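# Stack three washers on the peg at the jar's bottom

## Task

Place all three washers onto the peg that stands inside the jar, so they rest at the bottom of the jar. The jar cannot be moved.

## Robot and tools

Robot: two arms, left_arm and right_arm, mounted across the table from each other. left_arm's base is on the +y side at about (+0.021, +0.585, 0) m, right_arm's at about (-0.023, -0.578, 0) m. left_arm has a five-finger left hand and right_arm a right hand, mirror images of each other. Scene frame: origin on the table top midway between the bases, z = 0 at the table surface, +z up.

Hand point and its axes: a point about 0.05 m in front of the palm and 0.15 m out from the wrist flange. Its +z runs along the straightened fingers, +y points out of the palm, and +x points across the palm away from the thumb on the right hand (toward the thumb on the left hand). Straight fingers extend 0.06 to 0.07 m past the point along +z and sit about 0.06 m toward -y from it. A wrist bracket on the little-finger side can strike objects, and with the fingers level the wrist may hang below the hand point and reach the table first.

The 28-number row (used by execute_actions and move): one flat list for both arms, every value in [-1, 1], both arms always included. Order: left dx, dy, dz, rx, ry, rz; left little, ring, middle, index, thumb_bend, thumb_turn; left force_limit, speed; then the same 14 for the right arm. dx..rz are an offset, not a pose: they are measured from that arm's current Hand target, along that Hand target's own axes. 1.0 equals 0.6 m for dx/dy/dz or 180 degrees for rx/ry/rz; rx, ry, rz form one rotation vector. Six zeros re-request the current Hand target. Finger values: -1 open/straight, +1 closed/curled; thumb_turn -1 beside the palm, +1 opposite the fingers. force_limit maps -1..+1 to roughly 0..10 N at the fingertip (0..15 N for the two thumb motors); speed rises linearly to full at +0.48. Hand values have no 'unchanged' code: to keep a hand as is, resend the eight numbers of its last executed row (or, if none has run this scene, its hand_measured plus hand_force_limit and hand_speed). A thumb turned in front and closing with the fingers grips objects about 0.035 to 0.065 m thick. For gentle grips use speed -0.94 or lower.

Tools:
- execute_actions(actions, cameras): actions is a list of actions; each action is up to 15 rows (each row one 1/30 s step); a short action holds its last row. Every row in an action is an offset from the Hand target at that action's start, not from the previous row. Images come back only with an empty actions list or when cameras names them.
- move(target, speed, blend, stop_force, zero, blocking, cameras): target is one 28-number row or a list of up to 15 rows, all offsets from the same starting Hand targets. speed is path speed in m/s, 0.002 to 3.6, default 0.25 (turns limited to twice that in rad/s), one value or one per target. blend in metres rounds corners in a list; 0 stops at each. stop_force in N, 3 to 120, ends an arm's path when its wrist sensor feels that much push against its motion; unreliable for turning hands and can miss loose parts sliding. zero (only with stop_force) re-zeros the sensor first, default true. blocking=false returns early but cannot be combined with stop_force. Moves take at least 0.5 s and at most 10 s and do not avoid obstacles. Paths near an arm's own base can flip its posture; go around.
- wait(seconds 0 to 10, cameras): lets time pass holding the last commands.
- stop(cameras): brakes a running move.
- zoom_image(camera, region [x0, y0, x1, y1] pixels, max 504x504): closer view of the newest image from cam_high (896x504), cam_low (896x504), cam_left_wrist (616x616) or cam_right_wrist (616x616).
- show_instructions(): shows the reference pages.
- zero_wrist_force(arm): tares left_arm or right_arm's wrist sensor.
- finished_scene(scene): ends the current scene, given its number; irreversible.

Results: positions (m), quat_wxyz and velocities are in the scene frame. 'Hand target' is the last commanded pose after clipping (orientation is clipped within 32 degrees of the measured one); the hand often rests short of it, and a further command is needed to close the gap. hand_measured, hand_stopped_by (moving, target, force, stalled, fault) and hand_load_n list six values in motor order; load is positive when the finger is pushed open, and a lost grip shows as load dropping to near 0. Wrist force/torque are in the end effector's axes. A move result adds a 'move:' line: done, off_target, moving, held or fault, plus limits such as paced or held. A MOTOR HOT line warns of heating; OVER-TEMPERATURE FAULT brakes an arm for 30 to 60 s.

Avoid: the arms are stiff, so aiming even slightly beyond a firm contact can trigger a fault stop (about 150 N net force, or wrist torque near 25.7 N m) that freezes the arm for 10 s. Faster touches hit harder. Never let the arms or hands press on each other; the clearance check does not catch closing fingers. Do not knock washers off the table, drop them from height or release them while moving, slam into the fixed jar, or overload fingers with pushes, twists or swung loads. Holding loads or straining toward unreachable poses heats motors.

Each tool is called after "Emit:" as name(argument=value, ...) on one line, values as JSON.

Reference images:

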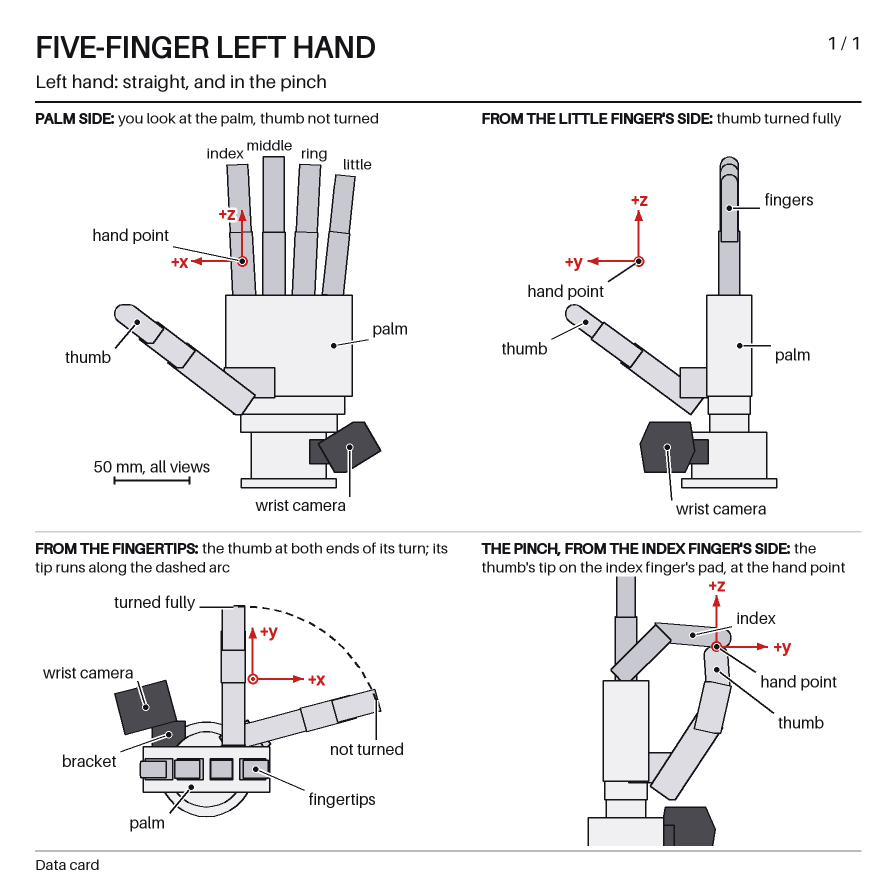

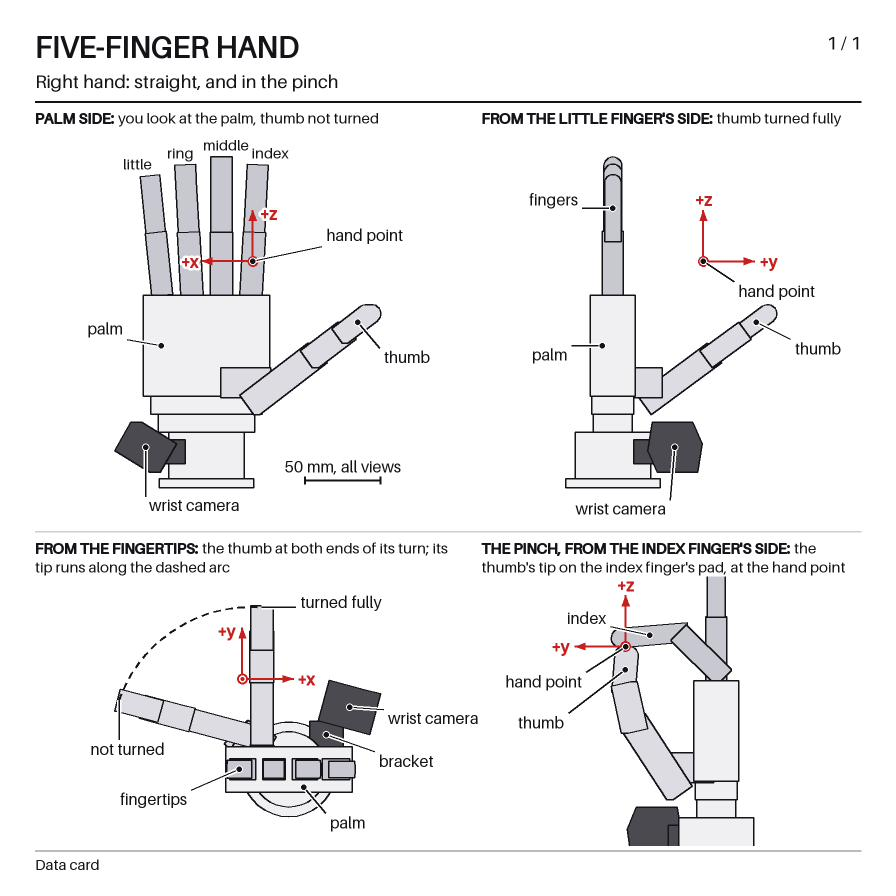

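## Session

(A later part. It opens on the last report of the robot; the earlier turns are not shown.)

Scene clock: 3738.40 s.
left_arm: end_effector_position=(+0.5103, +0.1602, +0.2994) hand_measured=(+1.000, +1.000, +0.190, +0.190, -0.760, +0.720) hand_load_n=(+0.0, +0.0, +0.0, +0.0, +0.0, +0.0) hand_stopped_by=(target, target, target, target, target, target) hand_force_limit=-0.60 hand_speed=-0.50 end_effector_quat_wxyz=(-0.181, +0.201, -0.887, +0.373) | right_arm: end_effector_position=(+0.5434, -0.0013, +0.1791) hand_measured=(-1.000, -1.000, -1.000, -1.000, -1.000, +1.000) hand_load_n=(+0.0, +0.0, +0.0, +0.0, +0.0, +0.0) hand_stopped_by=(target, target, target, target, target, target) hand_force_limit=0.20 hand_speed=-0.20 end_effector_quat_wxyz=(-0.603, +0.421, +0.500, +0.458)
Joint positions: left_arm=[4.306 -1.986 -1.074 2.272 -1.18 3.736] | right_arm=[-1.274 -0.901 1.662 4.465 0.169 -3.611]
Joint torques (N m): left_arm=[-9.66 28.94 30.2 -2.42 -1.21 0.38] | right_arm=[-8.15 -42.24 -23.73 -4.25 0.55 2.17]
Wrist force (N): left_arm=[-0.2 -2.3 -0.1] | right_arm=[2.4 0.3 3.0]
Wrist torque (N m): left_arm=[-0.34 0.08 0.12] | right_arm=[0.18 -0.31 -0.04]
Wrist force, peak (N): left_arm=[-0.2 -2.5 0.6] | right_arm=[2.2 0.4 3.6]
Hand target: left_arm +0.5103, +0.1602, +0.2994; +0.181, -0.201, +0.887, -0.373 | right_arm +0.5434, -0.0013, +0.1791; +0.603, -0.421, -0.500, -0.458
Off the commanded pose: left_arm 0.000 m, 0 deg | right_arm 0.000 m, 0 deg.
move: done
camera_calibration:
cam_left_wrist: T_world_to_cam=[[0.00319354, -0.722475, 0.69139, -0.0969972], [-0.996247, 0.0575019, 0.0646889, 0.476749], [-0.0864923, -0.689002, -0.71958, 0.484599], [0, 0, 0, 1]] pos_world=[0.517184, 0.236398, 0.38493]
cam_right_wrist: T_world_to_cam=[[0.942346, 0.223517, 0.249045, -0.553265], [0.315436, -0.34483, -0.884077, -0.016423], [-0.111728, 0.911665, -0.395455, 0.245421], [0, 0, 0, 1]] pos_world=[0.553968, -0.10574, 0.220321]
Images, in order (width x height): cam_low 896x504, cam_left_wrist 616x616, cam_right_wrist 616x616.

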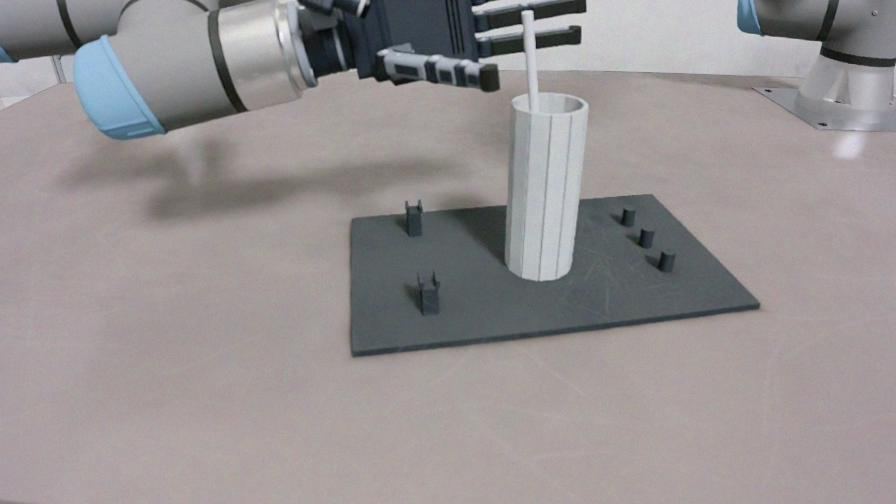

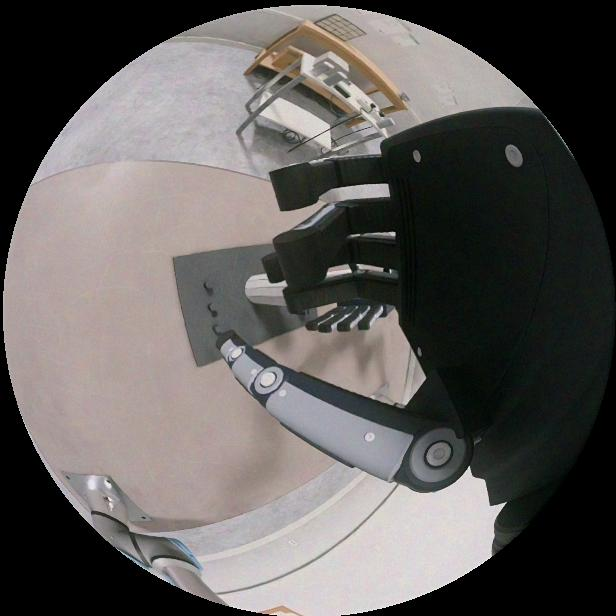

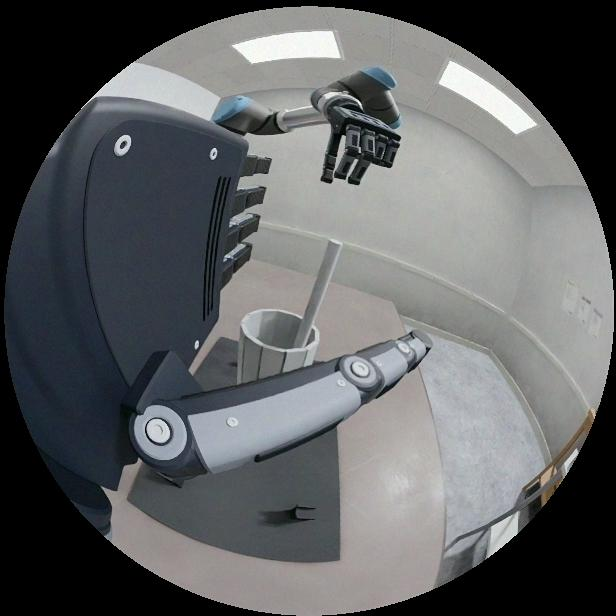

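Emit:
move(target=[0,0,0,0,0,0,1,1,0.19,0.19,-0.76,0.72,-0.6,-0.5,0,0,0,0,0,0,-1,-1,0.06,0.06,-0.16,1,-0.6,-0.4], speed=0.02)

Emit:
move(target=[0,0,0,0,0,0,1,1,0.19,0.19,-0.76,0.72,-0.6,-0.5,0,0,0,0,0,0,-1,-1,0.3,0.3,0.1,1,-0.6,-0.92], speed=0.02, cameras=["cam_right_wrist", "cam_low"])

Emit:
zoom_image(camera="cam_right_wrist", region=[220, 150, 420, 400])

Emit:
zoom_image(camera="cam_low", region=[450, 0, 650, 140])

Scene clock: 3772.17 s.
left_arm: end_effector_position=(+0.5103, +0.1602, +0.2994) hand_measured=(+1.000, +1.000, +0.190, +0.190, -0.760, +0.720) hand_load_n=(+0.0, +0.0, +0.0, +0.0, +0.0, +0.0) hand_stopped_by=(target, target, target, target, target, target) hand_force_limit=-0.60 hand_speed=-0.50 end_effector_quat_wxyz=(-0.181, +0.201, -0.887, +0.373) | right_arm: end_effector_position=(+0.5434, -0.0013, +0.1791) hand_measured=(-1.000, -1.000, +0.060, +0.060, -0.160, +1.000) hand_load_n=(+0.0, +0.0, +0.0, +0.0, +0.0, +0.0) hand_stopped_by=(target, target, target, target, target, target) hand_force_limit=-0.60 hand_speed=-0.40 end_effector_quat_wxyz=(-0.603, +0.421, +0.500, +0.458)
Joint positions: left_arm=[4.306 -1.986 -1.074 2.272 -1.18 3.736] | right_arm=[-1.274 -0.901 1.662 4.465 0.169 -3.611]
Joint torques (N m): left_arm=[-9.2 29.71 29.12 -2.25 -1.25 -0.09] | right_arm=[-8.14 -40.11 -15.69 -3.7 0.62 2.2]
Wrist force (N): left_arm=[-0.2 -2.1 0.1] | right_arm=[2.1 0.3 2.8]
Wrist torque (N m): left_arm=[-0.34 0.10 0.12] | right_arm=[0.17 -0.27 -0.05]
Wrist force, peak (N): left_arm=[-0.8 -2.5 -0.4] | right_arm=[2.7 0.5 3.3]
Hand target: left_arm +0.5103, +0.1602, +0.2994; +0.181, -0.201, +0.887, -0.373 | right_arm +0.5434, -0.0013, +0.1791; +0.603, -0.421, -0.500, -0.458
Off the commanded pose: left_arm 0.000 m, 0 deg | right_arm 0.000 m, 0 deg.
move: done

Scene clock: 3772.97 s.
left_arm: end_effector_position=(+0.5103, +0.1602, +0.2994) hand_measured=(+1.000, +1.000, +0.190, +0.190, -0.760, +0.720) hand_load_n=(+0.0, +0.5, +0.0, +0.0, +0.0, +0.0) hand_stopped_by=(target, target, target, target, target, target) hand_force_limit=-0.60 hand_speed=-0.50 end_effector_quat_wxyz=(-0.181, +0.201, -0.887, +0.373) | right_arm: end_effector_position=(+0.5434, -0.0013, +0.1791) hand_measured=(-1.000, -1.000, +0.154, +0.112, -0.098, +1.000) hand_load_n=(+0.0, +0.0, +5.5, +0.0, +2.5, +0.5) hand_stopped_by=(target, target, force, force, force, target) hand_force_limit=-0.60 hand_speed=-0.92 end_effector_quat_wxyz=(-0.603, +0.421, +0.500, +0.458)
Joint positions: left_arm=[4.306 -1.986 -1.074 2.272 -1.18 3.736] | right_arm=[-1.274 -0.901 1.662 4.465 0.169 -3.611]
Joint torques (N m): left_arm=[-8.93 29.63 28.82 -2.12 -1.23 -0.17] | right_arm=[-7.12 -39.89 -14.26 -3.46 0.72 2.28]
Wrist force (N): left_arm=[-0.3 -2.4 0.1] | right_arm=[1.4 -0.1 3.5]
Wrist torque (N m): left_arm=[-0.38 0.10 0.12] | right_arm=[0.15 -0.30 -0.05]
Wrist force, peak (N): left_arm=[-0.4 -2.4 -0.3] | right_arm=[2.9 -0.4 4.5]
Hand target: left_arm +0.5103, +0.1602, +0.2994; +0.181, -0.201, +0.887, -0.373 | right_arm +0.5434, -0.0013, +0.1791; +0.603, -0.421, -0.500, -0.458
Off the commanded pose: left_arm 0.000 m, 0 deg | right_arm 0.000 m, 0 deg.
move: done
camera_calibration:
cam_right_wrist: T_world_to_cam=[[0.942371, 0.223527, 0.248943, -0.553255], [0.315361, -0.344964, -0.884051, -0.0164016], [-0.111733, 0.911611, -0.395576, 0.245445], [0, 0, 0, 1]] pos_world=[0.553968, -0.105741, 0.220321]
Images, in order (width x height): cam_low 896x504, cam_right_wrist 616x616.

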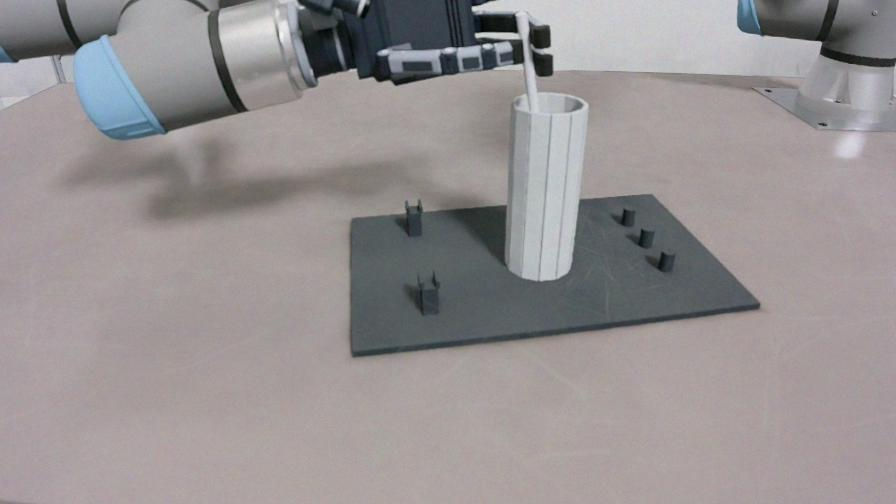

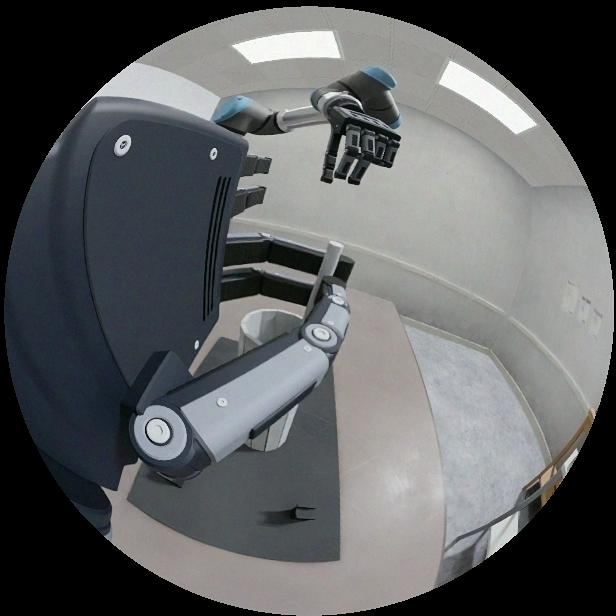

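Scaled by 2.016 from the camera's 616x616 image, which has a finer 880x880 frame.

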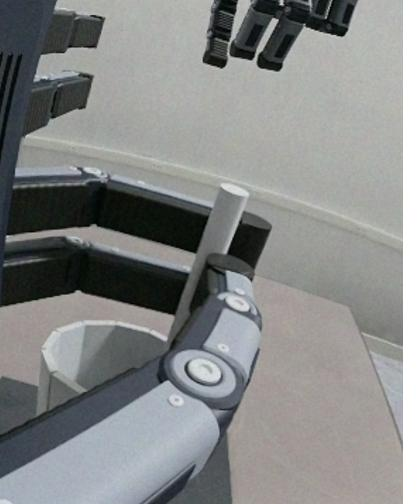

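Scaled by 2.520.

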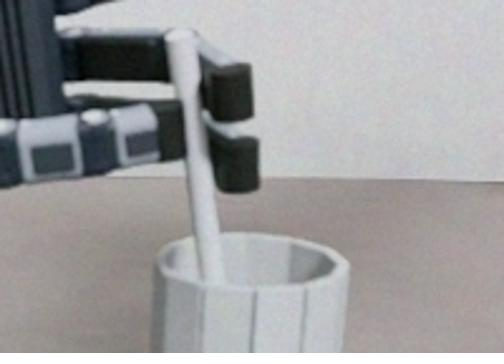

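Emit:
move(target=[0,0,0,0,0,0,1,1,0.19,0.19,-0.76,0.72,-0.6,-0.5,0,0,0,0,0,0,-1,-1,0.118,0.118,-0.098,1,-0.2,-0.9], speed=0.02)

Emit:
move(target=[0,0,0,0,0,0,1,1,0.19,0.19,-0.76,0.72,-0.6,-0.5,0,0,0,0,0,0,-1,-1,0.118,0.118,0.06,1,-0.3,-0.92], speed=0.02, cameras=["cam_right_wrist", "cam_low"])

Emit:
zoom_image(camera="cam_right_wrist", region=[220, 150, 420, 400])

Emit:
zoom_image(camera="cam_low", region=[450, 0, 650, 140])

Scene clock: 3800.33 s.
left_arm: end_effector_position=(+0.5103, +0.1602, +0.2994) hand_measured=(+1.000, +1.000, +0.190, +0.190, -0.760, +0.720) hand_load_n=(+0.0, +0.0, +0.0, +0.0, +0.0, +0.0) hand_stopped_by=(target, target, target, target, target, target) hand_force_limit=-0.60 hand_speed=-0.50 end_effector_quat_wxyz=(-0.181, +0.201, -0.887, +0.373) | right_arm: end_effector_position=(+0.5434, -0.0013, +0.1791) hand_measured=(-1.000, -1.000, +0.118, +0.118, -0.098, +1.000) hand_load_n=(+0.0, +0.0, +0.0, +0.5, +0.5, +0.5) hand_stopped_by=(target, target, target, target, target, target) hand_force_limit=-0.20 hand_speed=-0.90 end_effector_quat_wxyz=(-0.603, +0.421, +0.500, +0.458)
Joint positions: left_arm=[4.306 -1.986 -1.074 2.272 -1.18 3.736] | right_arm=[-1.274 -0.901 1.662 4.465 0.169 -3.611]
Joint torques (N m): left_arm=[-8.82 30.46 28.11 -1.92 -1.24 -0.48] | right_arm=[-4.22 -40.19 -8.81 -1.96 0.71 1.98]
Wrist force (N): left_arm=[-0.5 -1.9 0.2] | right_arm=[2.0 0.3 2.8]
Wrist torque (N m): left_arm=[-0.31 0.13 0.09] | right_arm=[0.17 -0.26 -0.05]
Wrist force, peak (N): left_arm=[-0.3 -2.6 -0.1] | right_arm=[1.6 0.0 3.9]
Hand target: left_arm +0.5103, +0.1602, +0.2994; +0.181, -0.201, +0.887, -0.373 | right_arm +0.5434, -0.0013, +0.1791; +0.603, -0.421, -0.500, -0.458
Off the commanded pose: left_arm 0.000 m, 0 deg | right_arm 0.000 m, 0 deg.
move: done

Scene clock: 3801.67 s.
left_arm: end_effector_position=(+0.5103, +0.1602, +0.2994) hand_measured=(+1.000, +1.000, +0.190, +0.190, -0.760, +0.720) hand_load_n=(+0.0, +0.0, +0.0, +0.0, +0.0, +0.0) hand_stopped_by=(target, target, target, target, target, target) hand_force_limit=-0.60 hand_speed=-0.50 end_effector_quat_wxyz=(-0.181, +0.201, -0.887, +0.373) | right_arm: end_effector_position=(+0.5434, -0.0013, +0.1791) hand_measured=(-1.000, -1.000, +0.118, +0.118, +0.024, +1.000) hand_load_n=(+0.0, +0.0, +2.0, +7.0, +5.0, -0.5) hand_stopped_by=(target, target, target, target, force, target) hand_force_limit=-0.30 hand_speed=-0.92 end_effector_quat_wxyz=(-0.603, +0.421, +0.500, +0.458)
Joint positions: left_arm=[4.306 -1.986 -1.074 2.272 -1.18 3.736] | right_arm=[-1.274 -0.901 1.662 4.465 0.169 -3.611]
Joint torques (N m): left_arm=[-8.61 30.49 28.51 -1.79 -1.24 -0.7] | right_arm=[-3.75 -40.13 -9.14 -1.71 0.49 2.06]
Wrist force (N): left_arm=[-0.2 -1.9 0.0] | right_arm=[4.4 0.4 4.0]
Wrist torque (N m): left_arm=[-0.30 0.08 0.11] | right_arm=[0.16 -0.14 -0.01]
Wrist force, peak (N): left_arm=[-0.4 -2.6 0.1] | right_arm=[4.9 0.7 4.1]
Hand target: left_arm +0.5103, +0.1602, +0.2994; +0.181, -0.201, +0.887, -0.373 | right_arm +0.5434, -0.0013, +0.1791; +0.603, -0.421, -0.500, -0.458
Off the commanded pose: left_arm 0.000 m, 0 deg | right_arm 0.000 m, 0 deg.
move: done
camera_calibration:
cam_right_wrist: T_world_to_cam=[[0.942371, 0.223527, 0.248943, -0.553255], [0.315361, -0.344964, -0.884051, -0.0164016], [-0.111733, 0.911611, -0.395576, 0.245445], [0, 0, 0, 1]] pos_world=[0.553968, -0.105741, 0.220321]
Images, in order (width x height): cam_low 896x504, cam_right_wrist 616x616.

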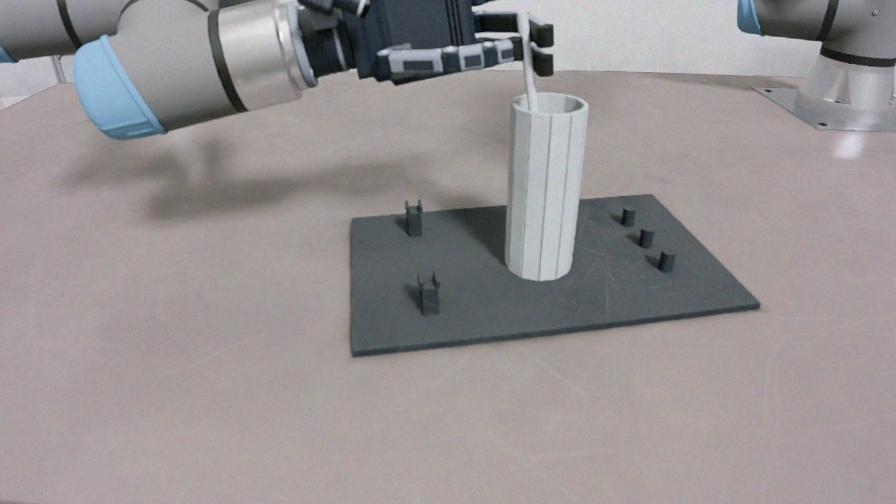

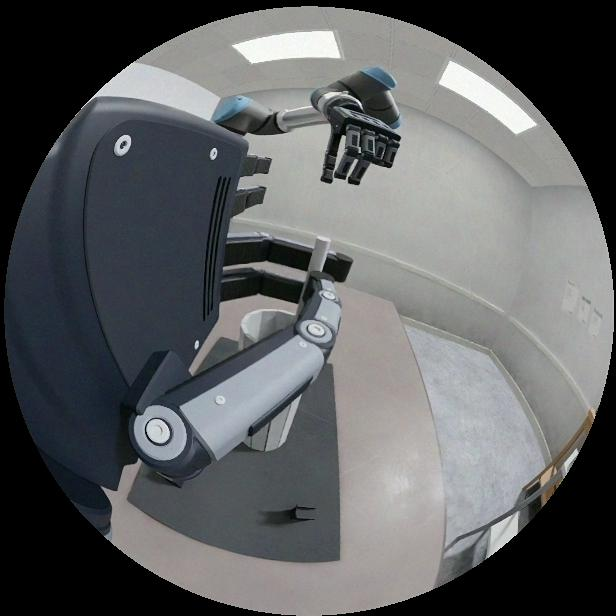

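Scaled by 2.016 from the camera's 616x616 image, which has a finer 880x880 frame.

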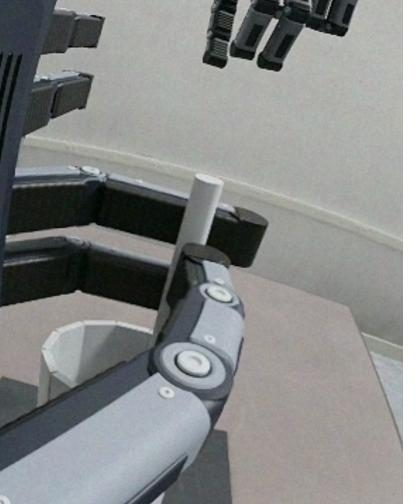

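Scaled by 2.520.

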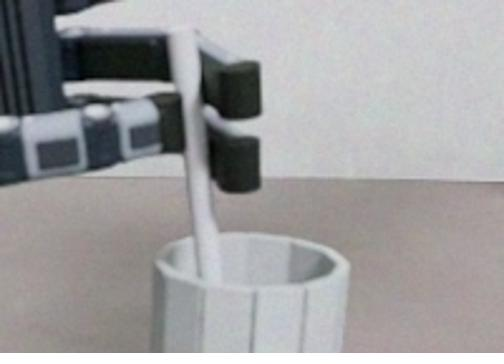

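Emit:
move(target=[0,0,0,0,0,0,1,1,0.19,0.19,-0.76,0.72,-0.6,-0.5,0.0488,-0.0025,0,0,0,0,-1,-1,0.118,0.118,0.06,1,-0.3,-0.92], speed=0.03, stop_force=8, cameras=["cam_right_wrist", "cam_low", "cam_high"])

Emit:
zoom_image(camera="cam_high", region=[430, 160, 500, 260])

Emit:
zoom_image(camera="cam_low", region=[450, 0, 650, 140])

Emit:
zoom_image(camera="cam_right_wrist", region=[220, 150, 420, 400])

Scene clock: 3838.30 s.
left_arm: end_effector_position=(+0.5103, +0.1602, +0.2994) hand_measured=(+1.000, +1.000, +0.190, +0.190, -0.760, +0.720) hand_load_n=(+0.0, +0.0, +0.0, +0.5, +0.0, +0.0) hand_stopped_by=(target, target, target, target, target, target) hand_force_limit=-0.60 hand_speed=-0.50 end_effector_quat_wxyz=(-0.181, +0.201, -0.887, +0.373) | right_arm: end_effector_position=(+0.5443, -0.0055, +0.2081) hand_measured=(-1.000, -1.000, +0.118, +0.118, +0.024, +1.000) hand_load_n=(+0.0, +0.0, +4.0, +4.5, +4.0, -0.5) hand_stopped_by=(target, target, target, target, force, target) hand_force_limit=-0.30 hand_speed=-0.92 end_effector_quat_wxyz=(-0.603, +0.421, +0.500, +0.458)
Joint positions: left_arm=[4.306 -1.986 -1.074 2.272 -1.18 3.736] | right_arm=[-1.28 -0.947 1.66 4.478 0.166 -3.575]
Joint torques (N m): left_arm=[-8.21 31.14 26.82 -1.46 -1.22 -1.09] | right_arm=[3.57 -37.63 -11.84 -4.7 1.63 -2.25]
Wrist force (N): left_arm=[0.0 -2.1 -0.3] | right_arm=[1.1 -0.2 3.1]
Wrist torque (N m): left_arm=[-0.32 0.05 0.13] | right_arm=[0.14 -0.31 -0.14]
Wrist force, peak (N): left_arm=[0.1 -2.6 0.2] | right_arm=[4.7 0.3 4.4]
Hand target: left_arm +0.5103, +0.1602, +0.2994; +0.181, -0.201, +0.887, -0.373 | right_arm +0.5443, -0.0054, +0.2081; +0.603, -0.421, -0.500, -0.458
Off the commanded pose: left_arm 0.000 m, 0 deg | right_arm 0.000 m, 0 deg.
move: done
camera_calibration:
cam_right_wrist: T_world_to_cam=[[0.942341, 0.223561, 0.249026, -0.560478], [0.31545, -0.344943, -0.884028, 0.00741892], [-0.111734, 0.911611, -0.395576, 0.260857], [0, 0, 0, 1]] pos_world=[0.554968, -0.109941, 0.249321]
Images, in order (width x height): cam_high 896x504, cam_low 896x504, cam_right_wrist 616x616.

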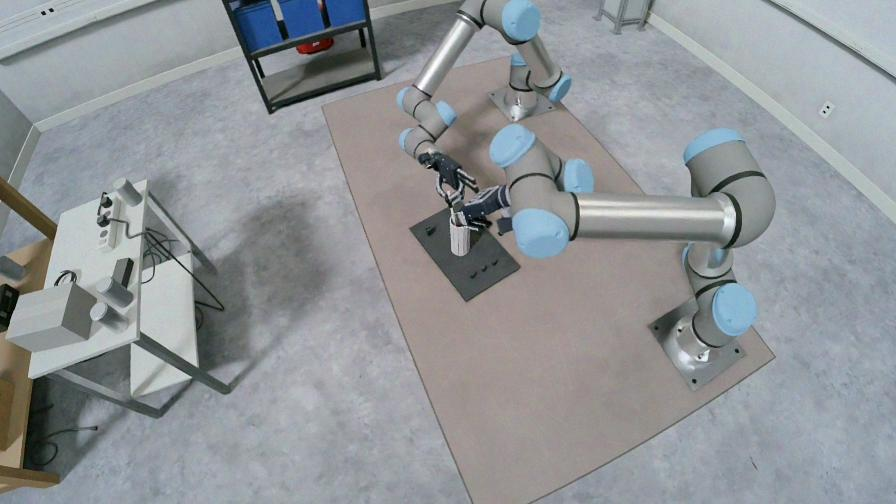

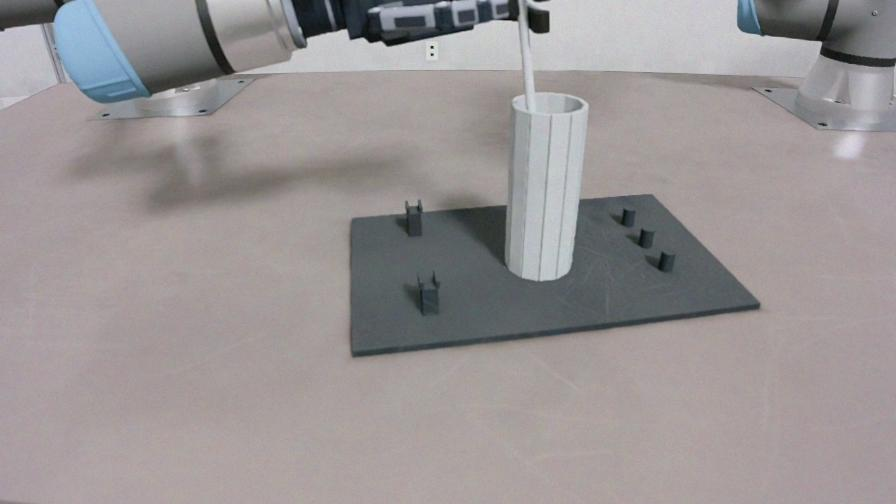

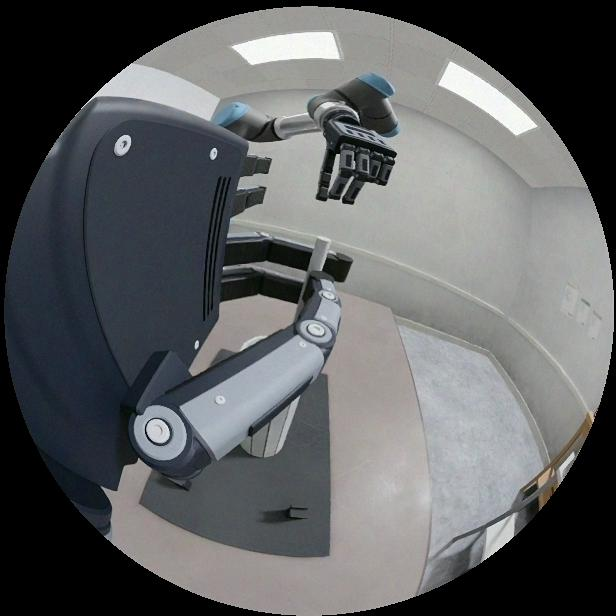

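Scaled by 5.040.

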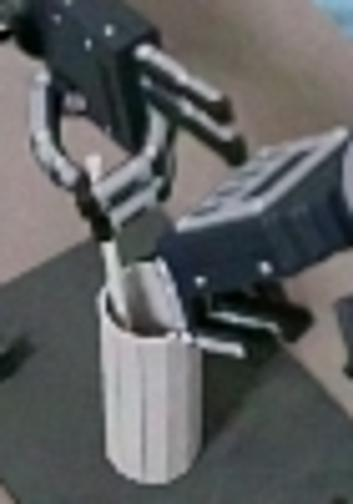

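Scaled by 2.520.

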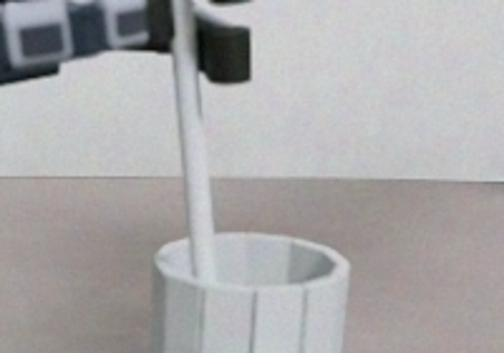

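Scaled by 2.016 from the camera's 616x616 image, which has a finer 880x880 frame.

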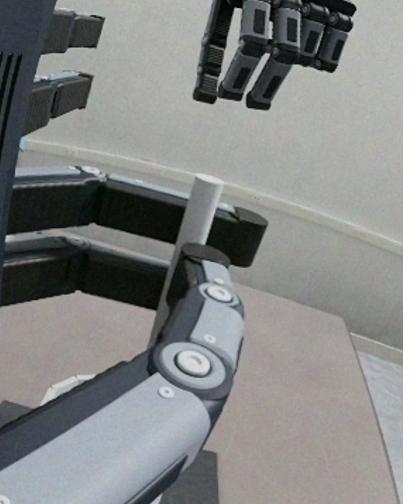

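Emit:
move(target=[0,0,0,0,0,0,1,1,0.19,0.19,-0.76,0.72,-0.6,-0.5,-0.0005,-0.0008,0.0342,-0.00178,-0.0394,-0.00122,-1,-1,0.118,0.118,0.06,1,-0.3,-0.92], speed=0.04, cameras=["cam_right_wrist", "cam_low", "cam_high"])

Emit:
zoom_image(camera="cam_high", region=[430, 160, 500, 260])

Emit:
zoom_image(camera="cam_low", region=[450, 0, 650, 140])

Emit:
zoom_image(camera="cam_right_wrist", region=[220, 150, 420, 400])

Scene clock: 3883.87 s.
left_arm: end_effector_position=(+0.5103, +0.1602, +0.2994) hand_measured=(+1.000, +1.000, +0.190, +0.190, -0.760, +0.720) hand_load_n=(+0.0, +0.5, +0.0, +0.0, +0.0, +0.0) hand_stopped_by=(target, target, target, target, target, target) hand_force_limit=-0.60 hand_speed=-0.50 end_effector_quat_wxyz=(-0.181, +0.201, -0.887, +0.373) | right_arm: end_effector_position=(+0.5393, +0.0143, +0.2108) hand_measured=(-1.000, -1.000, +0.118, +0.118, +0.024, +1.000) hand_load_n=(+0.0, +0.0, +3.5, +4.5, +4.0, -1.5) hand_stopped_by=(target, target, target, target, force, target) hand_force_limit=-0.30 hand_speed=-0.92 end_effector_quat_wxyz=(-0.569, +0.449, +0.535, +0.434)
Joint positions: left_arm=[4.306 -1.986 -1.074 2.272 -1.18 3.736] | right_arm=[-1.246 -0.91 1.336 5.638 0.113 -4.448]
Joint torques (N m): left_arm=[-5.3 37.5 15.72 1.07 -1.19 -1.38] | right_arm=[2.78 -52.71 -9.47 0.13 0.58 1.3]
Wrist force (N): left_arm=[-0.2 -2.0 0.1] | right_arm=[5.3 0.5 3.1]
Wrist torque (N m): left_arm=[-0.32 0.08 0.11] | right_arm=[0.17 -0.21 -0.13]
Wrist force, peak (N): left_arm=[-0.3 -2.7 0.0] | right_arm=[5.6 0.4 3.0]
Hand target: left_arm +0.5103, +0.1602, +0.2994; +0.181, -0.201, +0.887, -0.373 | right_arm +0.5393, +0.0143, +0.2108; +0.569, -0.449, -0.536, -0.433
Off the commanded pose: left_arm 0.000 m, 0 deg | right_arm 0.000 m, 0 deg.
move: done
camera_calibration:
cam_right_wrist: T_world_to_cam=[[0.934574, 0.253532, 0.249587, -0.557195], [0.341928, -0.446307, -0.82698, -0.00663961], [-0.0982733, 0.858214, -0.503796, 0.259728], [0, 0, 0, 1]] pos_world=[0.548534, -0.0845988, 0.264428]
Images, in order (width x height): cam_high 896x504, cam_low 896x504, cam_right_wrist 616x616.

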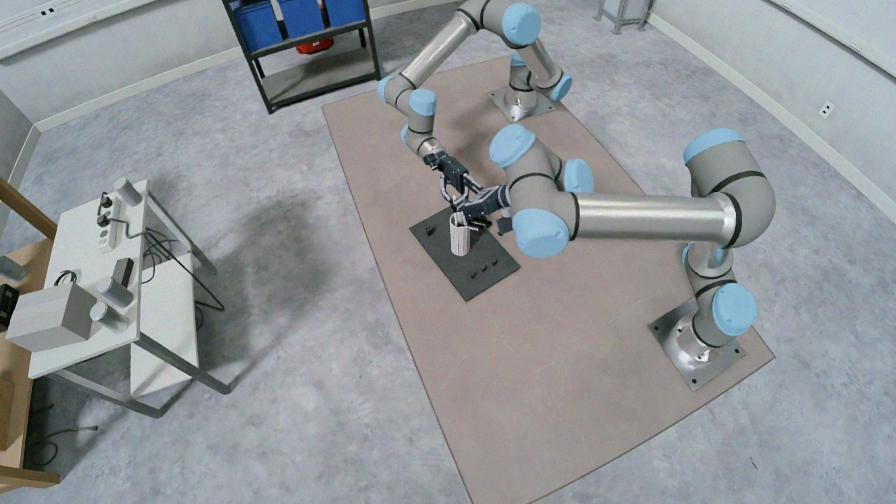

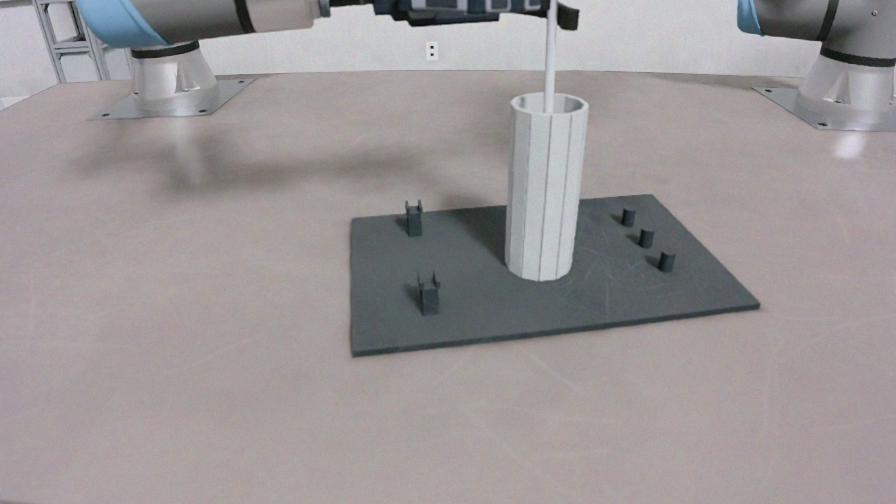

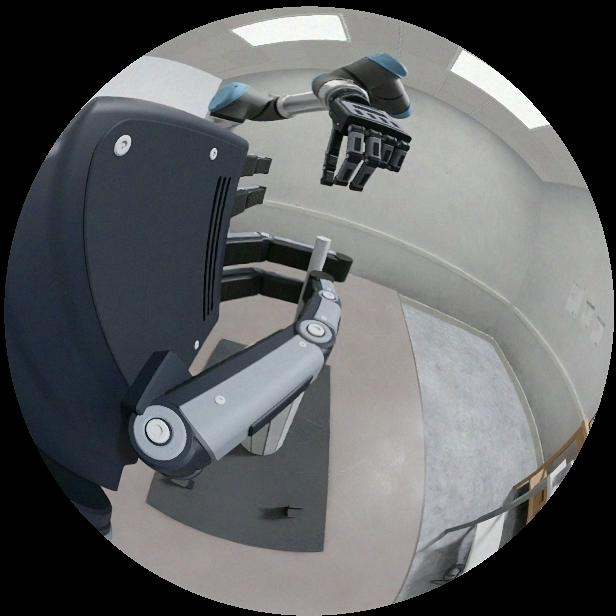

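Scaled by 5.040.

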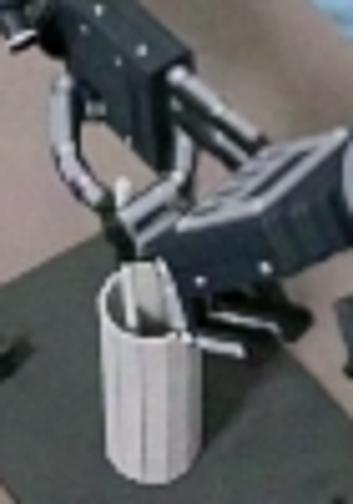

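Scaled by 2.520.

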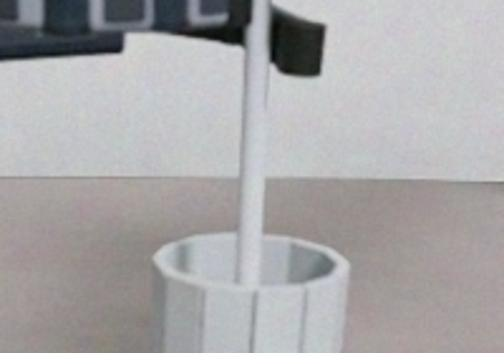

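Scaled by 2.016 from the camera's 616x616 image, which has a finer 880x880 frame.

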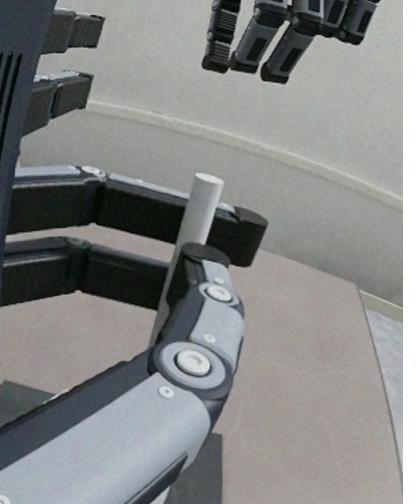

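Emit:
move(target=[[0,0,0,0,0,0,1,1,0.19,0.19,-0.76,0.72,-0.6,-0.5,0.0033,-0.0002,0.0001,0,0,0,-1,-1,0.118,0.118,0.06,1,-0.3,-0.92],[0,0,0,0,0,0,1,1,0.19,0.19,-0.76,0.72,-0.6,-0.5,0.0021,-0.0207,0.0073,0,0,0,-1,-1,0.118,0.118,0.06,1,-0.3,-0.92]], speed=0.012, stop_force=6, cameras=["cam_right_wrist", "cam_low", "cam_high"])

Emit:
zoom_image(camera="cam_high", region=[430, 160, 500, 260])

Emit:
zoom_image(camera="cam_low", region=[450, 0, 650, 140])

Emit:
zoom_image(camera="cam_right_wrist", region=[220, 150, 420, 400])

Scene clock: 3930.73 s.
left_arm: end_effector_position=(+0.5103, +0.1602, +0.2994) hand_measured=(+1.000, +1.000, +0.190, +0.190, -0.760, +0.720) hand_load_n=(+0.0, +0.0, +0.0, +0.0, +0.0, +0.0) hand_stopped_by=(target, target, target, target, target, target) hand_force_limit=-0.60 hand_speed=-0.50 end_effector_quat_wxyz=(-0.181, +0.201, -0.887, +0.373) | right_arm: end_effector_position=(+0.5263, +0.0158, +0.2128) hand_measured=(-1.000, -1.000, +0.118, +0.118, +0.024, +1.000) hand_load_n=(+0.0, +0.0, +4.0, +3.5, +3.5, -1.0) hand_stopped_by=(target, target, target, target, force, target) hand_force_limit=-0.30 hand_speed=-0.92 end_effector_quat_wxyz=(-0.569, +0.449, +0.536, +0.433)
Joint positions: left_arm=[4.306 -1.986 -1.074 2.272 -1.18 3.736] | right_arm=[-1.237 -0.93 1.363 5.661 0.122 -4.477]
Joint torques (N m): left_arm=[-4.9 37.73 14.45 1 -1.16 -1.4] | right_arm=[-7.14 -39.81 -26.49 -1.77 -0.5 2.29]
Wrist force (N): left_arm=[-0.2 -2.2 0.0] | right_arm=[1.7 0.0 3.1]
Wrist torque (N m): left_arm=[-0.35 0.09 0.11] | right_arm=[0.09 -0.32 -0.03]
Wrist force, peak (N): left_arm=[-0.2 -2.6 0.2] | right_arm=[5.4 0.4 3.1]
Hand target: left_arm +0.5103, +0.1602, +0.2994; +0.181, -0.201, +0.887, -0.373 | right_arm +0.5263, +0.0158, +0.2128; +0.569, -0.449, -0.536, -0.433
Off the commanded pose: left_arm 0.000 m, 0 deg | right_arm 0.000 m, 0 deg.
move: done
camera_calibration:
cam_right_wrist: T_world_to_cam=[[0.934583, 0.253613, 0.249471, -0.545849], [0.342018, -0.44763, -0.826227, -0.0000722895], [-0.097871, 0.857501, -0.505088, 0.258197], [0, 0, 0, 1]] pos_world=[0.535436, -0.0830021, 0.266526]
Images, in order (width x height): cam_high 896x504, cam_low 896x504, cam_right_wrist 616x616.

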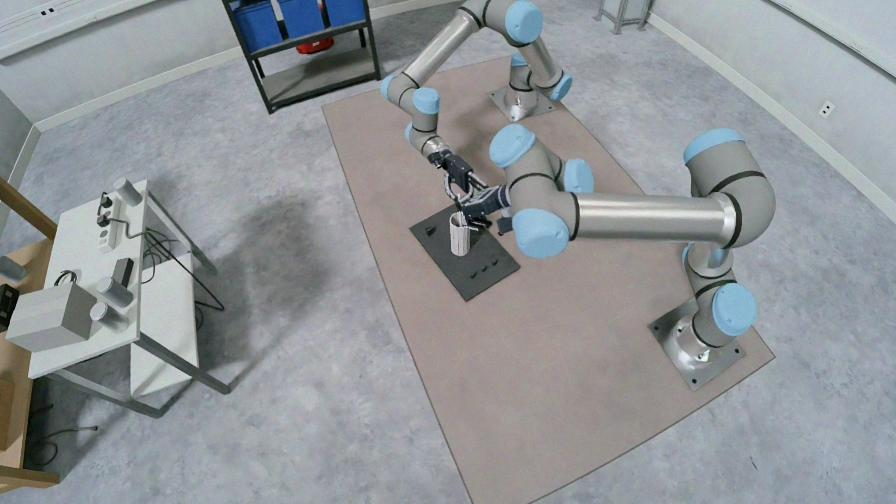

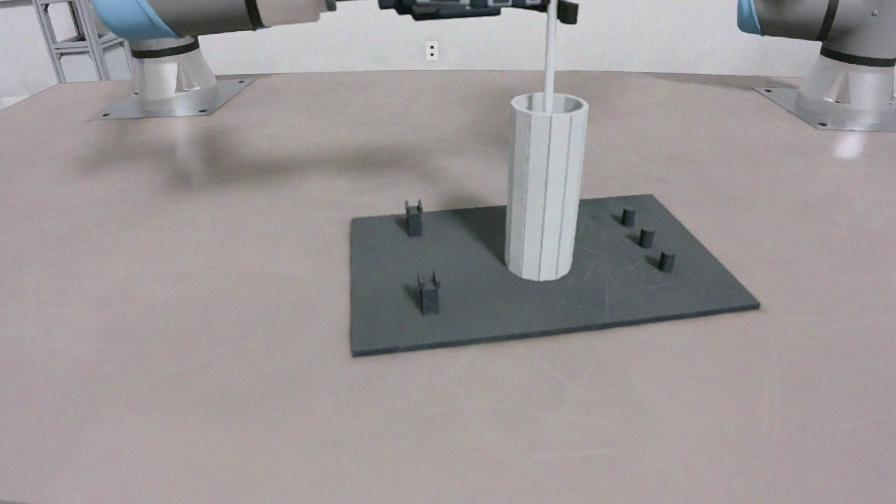

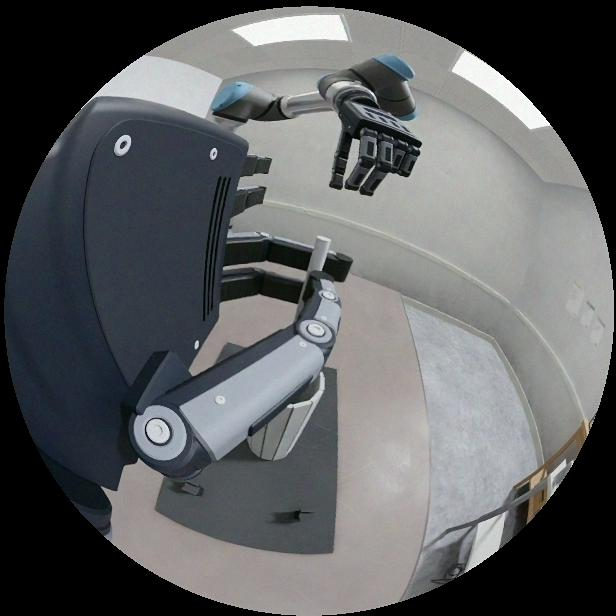

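Scaled by 5.040.

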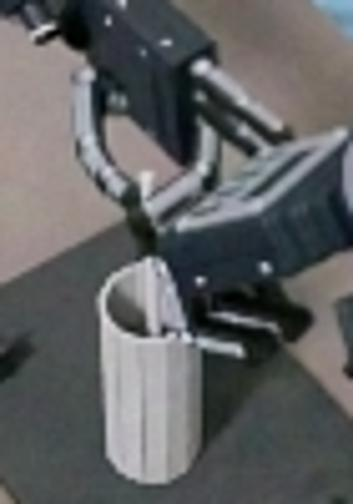

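Scaled by 2.520.

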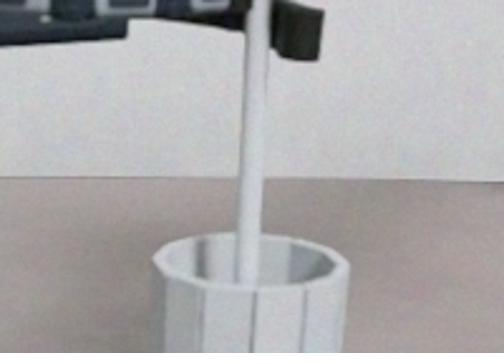

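Scaled by 2.016 from the camera's 616x616 image, which has a finer 880x880 frame.

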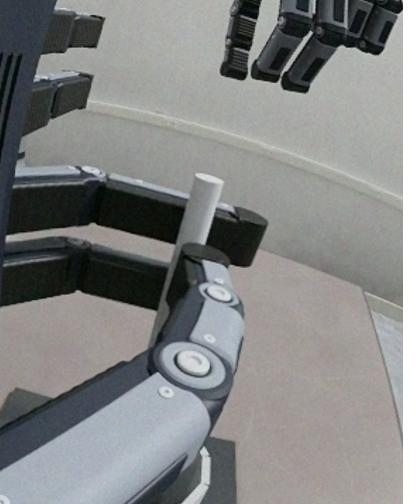

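Emit:
move(target=[0,0,0,0,0,0,1,1,0.19,0.19,-0.76,0.72,-0.6,-0.5,-0.02,0.0013,0.0004,0,0,0,-1,-1,0.118,0.118,0.06,1,-0.3,-0.92], speed=0.01, stop_force=3, cameras=["cam_low"])

Scene clock: 3953.93 s.
left_arm: end_effector_position=(+0.5103, +0.1602, +0.2994) hand_measured=(+1.000, +1.000, +0.190, +0.190, -0.760, +0.720) hand_load_n=(+0.0, +0.0, +0.0, +0.0, +0.0, +0.0) hand_stopped_by=(target, target, target, target, target, target) hand_force_limit=-0.60 hand_speed=-0.50 end_effector_quat_wxyz=(-0.181, +0.201, -0.887, +0.373) | right_arm: end_effector_position=(+0.5264, +0.0160, +0.2086) hand_measured=(-1.000, -1.000, +0.118, +0.118, +0.024, +1.000) hand_load_n=(+0.0, +0.0, +4.5, +3.5, +4.0, -2.0) hand_stopped_by=(target, target, target, target, force, target) hand_force_limit=-0.30 hand_speed=-0.92 end_effector_quat_wxyz=(-0.569, +0.449, +0.536, +0.433)
Joint positions: left_arm=[4.306 -1.986 -1.074 2.272 -1.18 3.736] | right_arm=[-1.237 -0.925 1.366 5.653 0.122 -4.478]
Joint torques (N m): left_arm=[-4.02 37.42 14.87 1 -1.11 -1.34] | right_arm=[-7.56 -51.83 -25.51 0.64 -0.87 2.06]
Wrist force (N): left_arm=[-0.1 -2.1 0.0] | right_arm=[3.9 0.0 3.0]
Wrist torque (N m): left_arm=[-0.33 0.07 0.11] | right_arm=[0.11 -0.25 -0.04]
Wrist force, peak (N): left_arm=[-0.4 -2.6 0.1] | right_arm=[10.3 -0.4 2.9]
Hand target: left_arm +0.5103, +0.1602, +0.2994; +0.181, -0.201, +0.887, -0.373 | right_arm +0.5264, +0.0159, +0.2086; +0.569, -0.449, -0.536, -0.433 (not the last commanded pose)
Off the commanded pose: left_arm 0.000 m, 0 deg | right_arm 0.008 m, 0 deg.
move: contact (right_arm)
Images, in order (width x height): cam_low 896x504.

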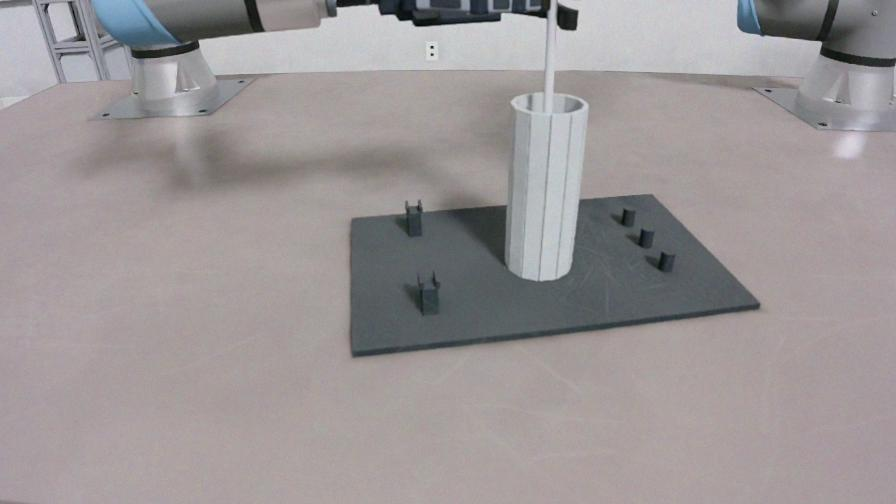

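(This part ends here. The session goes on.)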